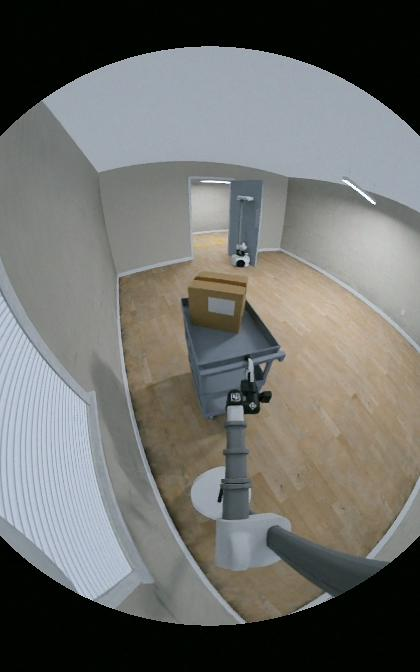

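{"method": "move", "body": {
  "blocking": false,
  "r2": {"base":{"rotate_rad":0.1},"pace":"slow"}
}}

{"method": "wait", "body": {
  "seconds": 2
}}

{"method": "move", "body": {
  "blocking": false,
  "r2": {"base":{"strafe_m":0.17,"translate_m":0.2},"pace":"slow"}
}}

{"method": "wait", "body": {
  "seconds": 7,
  "cameras": ["r2_head_camera"]
}}

Scene clock: 488.80 s.
move: r2 moving
r1: as last shown
r1.lidar_m: 2.84 2.79 5.04 0.30 0.25 - 0.25 0.25 0.60 1.16 1.13 2.68
r1.servo_current: wrist_yaw_rad=72(72) wrist_pitch_rad=39(52) wrist_roll_rad=52(65) gripper_m=39(46)
r1.contact_limits: translate_m 0.7
r1.wrist_depth_mm: - 137 320 290 267 247 233 / - 137 312 290 267 247 234 / 111 138 252 290 267 248 235 / 128 142 307 293 268 248 231 / 397 357 322 293 268 249 232 / 404 359 196 294 191 249 234 / 407 362 320 143 266 240 235
r2.base_odometry: x=+1.696 y=-1.241 heading=-2.495
r2.turned_by_wheels: +0.091
r2.turned_by_imu: +0.089
r2.base_tilt: forward=-0.7 right=+0.1
r2.lidar_m: 0.58 1.17 0.52 0.38 0.39 0.46 0.78 1.60 1.78 2.67 4.30 0.64
r2.base_status: rotate_rad moving
r2.joint_positions: lift_m=+0.692 arm_m=+0.220 wrist_yaw_rad=-0.010 wrist_pitch_rad=+0.007 wrist_roll_rad=+1.569 gripper_m=-0.029
r2.joint_status: not commanded
r2.measured_speeds: translate_m=+0.002 strafe_m=+0.002 rotate_rad=+0.169 lift_m=+0.000 arm_m=+0.000 wrist_yaw_rad=+0.106 wrist_pitch_rad=+0.000 wrist_roll_rad=+0.000
r2.motor_effort: lift_m=+21(21) arm_m=+5(5) wheel_0=-11(15) wheel_1=-3(10) wheel_2=-13(19)
r2.servo_current: wrist_yaw_rad=59(78) wrist_pitch_rad=46(52) wrist_roll_rad=52(59) gripper_m=91(91)
r2.contact_limits: arm_m 0.6
r2.hand_pose: x=+0.6784 y=-0.0902 z=+0.8679 quat_wxyz=(+0.708, +0.706, -0.001, -0.006) (m; r2's base frame)
r2.wrist_depth_mm: - - - 196 262 271 272 / - - - 190 254 1661 1138 / - - - 185 247 1661 - / - - 569 181 240 842 - / - 469 462 176 234 831 - / - - 185 170 180 - - / - - 521 - 224 - -

Scene clock: 489.53 s.
earlier move: r2 done
r1.base_odometry: x=-1.450 y=+1.624 heading=+1.819
r1.turned_by_wheels: +0.000
r1.turned_by_imu: +0.000
r1.base_tilt: forward=-1.6 right=+1.3
r1.lidar_m: 2.84 2.80 5.03 0.31 0.25 - 0.25 0.27 0.59 1.14 1.14 2.69
r1.base_status: not commanded
r1.joint_positions: lift_m=+0.127 arm_m=+0.000 wrist_yaw_rad=+3.092 wrist_pitch_rad=+0.002 wrist_roll_rad=+0.000 gripper_m=+0.056
r1.joint_status: not commanded
r1.measured_speeds: all 0
r1.motor_effort: lift_m=+20(20) arm_m=+4(4) wheel_0=+0(1) wheel_1=+0(0) wheel_2=+0(0)
r1.servo_current: wrist_yaw_rad=33(72) wrist_pitch_rad=39(52) wrist_roll_rad=46(65) gripper_m=39(46)
r1.contact_limits: translate_m 0.7
r1.hand_pose: x=-0.1128 y=+0.1017 z=+0.3046 quat_wxyz=(+0.025, -0.001, +0.000, +1.000) (m; r1's base frame)
r1.wrist_depth_mm: - 137 317 290 266 246 232 / - 137 310 291 268 247 234 / 111 138 252 293 268 248 233 / 128 141 307 293 267 248 232 / 397 355 322 293 270 247 233 / 407 362 196 294 191 249 236 / 407 359 319 143 267 241 236
r2.base_odometry: x=+1.696 y=-1.242 heading=-2.485
r2.turned_by_wheels: +0.010
r2.turned_by_imu: +0.010
r2.base_tilt: forward=-0.7 right=+0.0
r2.lidar_m: 0.59 0.63 0.52 0.41 0.36 0.45 0.78 1.60 1.75 2.74 4.31 0.65
r2.base_status: done
r2.joint_positions: lift_m=+0.692 arm_m=+0.220 wrist_yaw_rad=+0.003 wrist_pitch_rad=+0.007 wrist_roll_rad=+1.569 gripper_m=-0.029
r2.joint_status: not commanded
r2.measured_speeds: all 0
r2.motor_effort: lift_m=+21(21) arm_m=+5(5) wheel_0=+3(15) wheel_1=+1(10) wheel_2=+5(19)
r2.servo_current: wrist_yaw_rad=52(78) wrist_pitch_rad=46(59) wrist_roll_rad=46(59) gripper_m=91(98)
r2.contact_limits: arm_m 0.6
r2.hand_pose: x=+0.6795 y=-0.0866 z=+0.8679 quat_wxyz=(+0.708, +0.706, +0.004, -0.002) (m; r2's base frame)
r2.wrist_depth_mm: - - - 190 255 264 265 / - - - 187 248 1661 1138 / - - - 182 243 1661 - / - - 549 179 238 831 - / - 473 466 176 234 831 - / - - 185 171 179 - - / - - 530 - 227 - -
wait: 0.73 of 2 s (r2 has come to rest)

Scene clock: 490.03 s.
move: r2 moving
r1: as last shown
r1.base_tilt: forward=-1.5 right=+1.2
r1.lidar_m: 2.84 2.78 5.03 0.31 0.25 - 0.25 0.25 0.58 1.17 1.14 2.68
r1.servo_current: wrist_yaw_rad=59(59) wrist_pitch_rad=46(46) wrist_roll_rad=52(59) gripper_m=39(46)
r1.contact_limits: translate_m 0.7
r1.wrist_depth_mm: - 137 317 290 266 246 234 / - 137 312 290 266 248 233 / 111 138 252 291 268 248 233 / 128 141 310 294 270 248 232 / 399 359 322 296 268 251 233 / 402 362 195 296 191 250 235 / 404 359 320 143 267 241 236
r2.base_odometry: x=+1.694 y=-1.254 heading=-2.487
r2.turned_by_wheels: -0.001
r2.turned_by_imu: -0.001
r2.base_tilt: forward=-0.7 right=+0.1
r2.lidar_m: 0.57 1.15 0.51 0.39 0.39 0.44 0.76 1.61 1.78 2.72 4.31 0.65
r2.base_status: translate_m moving; strafe_m moving
r2.joint_positions: lift_m=+0.692 arm_m=+0.220 wrist_yaw_rad=-0.004 wrist_pitch_rad=+0.007 wrist_roll_rad=+1.569 gripper_m=-0.029
r2.joint_status: not commanded
r2.measured_speeds: translate_m=+0.040 strafe_m=+0.032 rotate_rad=+0.000 lift_m=+0.000 arm_m=+0.000 wrist_yaw_rad=-0.017 wrist_pitch_rad=+0.000 wrist_roll_rad=+0.000
r2.motor_effort: lift_m=+21(21) arm_m=+5(5) wheel_0=-8(9) wheel_1=+9(9) wheel_2=-15(16)
r2.servo_current: wrist_yaw_rad=39(52) wrist_pitch_rad=52(52) wrist_roll_rad=52(52) gripper_m=85(98)
r2.contact_limits: arm_m 0.6
r2.hand_pose: x=+0.6789 y=-0.0885 z=+0.8679 quat_wxyz=(+0.708, +0.706, +0.001, -0.004) (m; r2's base frame)
r2.wrist_depth_mm: - - - 193 260 268 271 / - - - 189 252 1661 1138 / - - - 183 246 1661 - / - - 569 180 238 842 - / - 469 462 175 234 820 - / - - 185 169 179 - - / - - 521 - 224 - -

Scene clock: 493.40 s.
earlier move: r2 done
r1.base_odometry: x=-1.450 y=+1.624 heading=+1.819
r1.turned_by_wheels: +0.000
r1.turned_by_imu: +0.000
r1.base_tilt: forward=-1.5 right=+1.3
r1.lidar_m: 2.71 2.70 5.03 0.32 0.25 - 0.25 0.25 0.62 1.17 1.10 2.68
r1.base_status: not commanded
r1.joint_positions: lift_m=+0.127 arm_m=+0.000 wrist_yaw_rad=+3.092 wrist_pitch_rad=+0.002 wrist_roll_rad=+0.000 gripper_m=+0.056
r1.joint_status: not commanded
r1.measured_speeds: all 0
r1.motor_effort: lift_m=+20(20) arm_m=+4(4) wheel_0=+0(1) wheel_1=+0(1) wheel_2=+0(0)
r1.servo_current: wrist_yaw_rad=65(72) wrist_pitch_rad=46(52) wrist_roll_rad=59(65) gripper_m=46(46)
r1.contact_limits: translate_m 0.7
r1.hand_pose: x=-0.1128 y=+0.1017 z=+0.3046 quat_wxyz=(+0.025, -0.001, +0.000, +1.000) (m; r1's base frame)
r1.wrist_depth_mm: - 137 319 293 266 246 233 / - 138 310 291 267 247 234 / 111 138 252 294 268 247 233 / 128 142 306 293 270 249 231 / 397 357 320 294 268 248 233 / 407 359 195 296 191 248 235 / 407 362 320 143 267 240 235
r2.base_odometry: x=+1.641 y=-1.498 heading=-2.486
r2.turned_by_wheels: +0.001
r2.turned_by_imu: +0.001
r2.base_tilt: forward=-0.7 right=+0.1
r2.lidar_m: 0.53 0.61 0.42 0.31 0.32 0.34 0.60 1.85 2.01 3.13 4.38 0.71
r2.base_status: done
r2.joint_positions: lift_m=+0.692 arm_m=+0.220 wrist_yaw_rad=-0.002 wrist_pitch_rad=+0.007 wrist_roll_rad=+1.569 gripper_m=-0.029
r2.joint_status: not commanded
r2.measured_speeds: all 0
r2.motor_effort: lift_m=+21(21) arm_m=+5(5) wheel_0=-4(10) wheel_1=+5(9) wheel_2=-6(16)
r2.servo_current: wrist_yaw_rad=46(59) wrist_pitch_rad=46(59) wrist_roll_rad=39(59) gripper_m=91(98)
r2.contact_limits: arm_m 0.6
r2.hand_pose: x=+0.6790 y=-0.0880 z=+0.8679 quat_wxyz=(+0.708, +0.706, +0.002, -0.003) (m; r2's base frame)
r2.wrist_depth_mm: - - - 241 - 1618 1138 / - - - 222 296 310 310 / - - - 206 276 1618 500 / - - - 191 255 1863 - / - - 564 182 239 820 - / - 452 185 168 180 - - / - - 462 - 217 - -
wait: 3.37 of 7 s (r2 has come to rest)
pictures: r2_head_camera
Images, in order (width x height): r2_head_camera 420x560.

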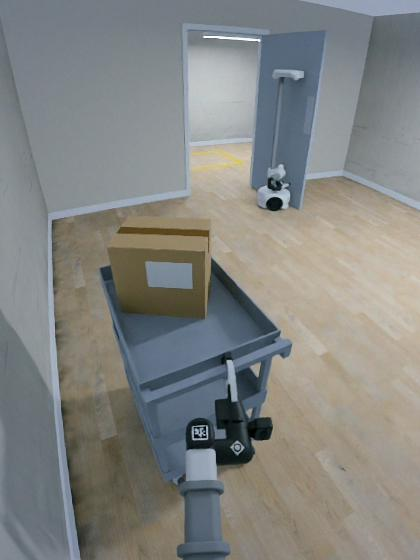

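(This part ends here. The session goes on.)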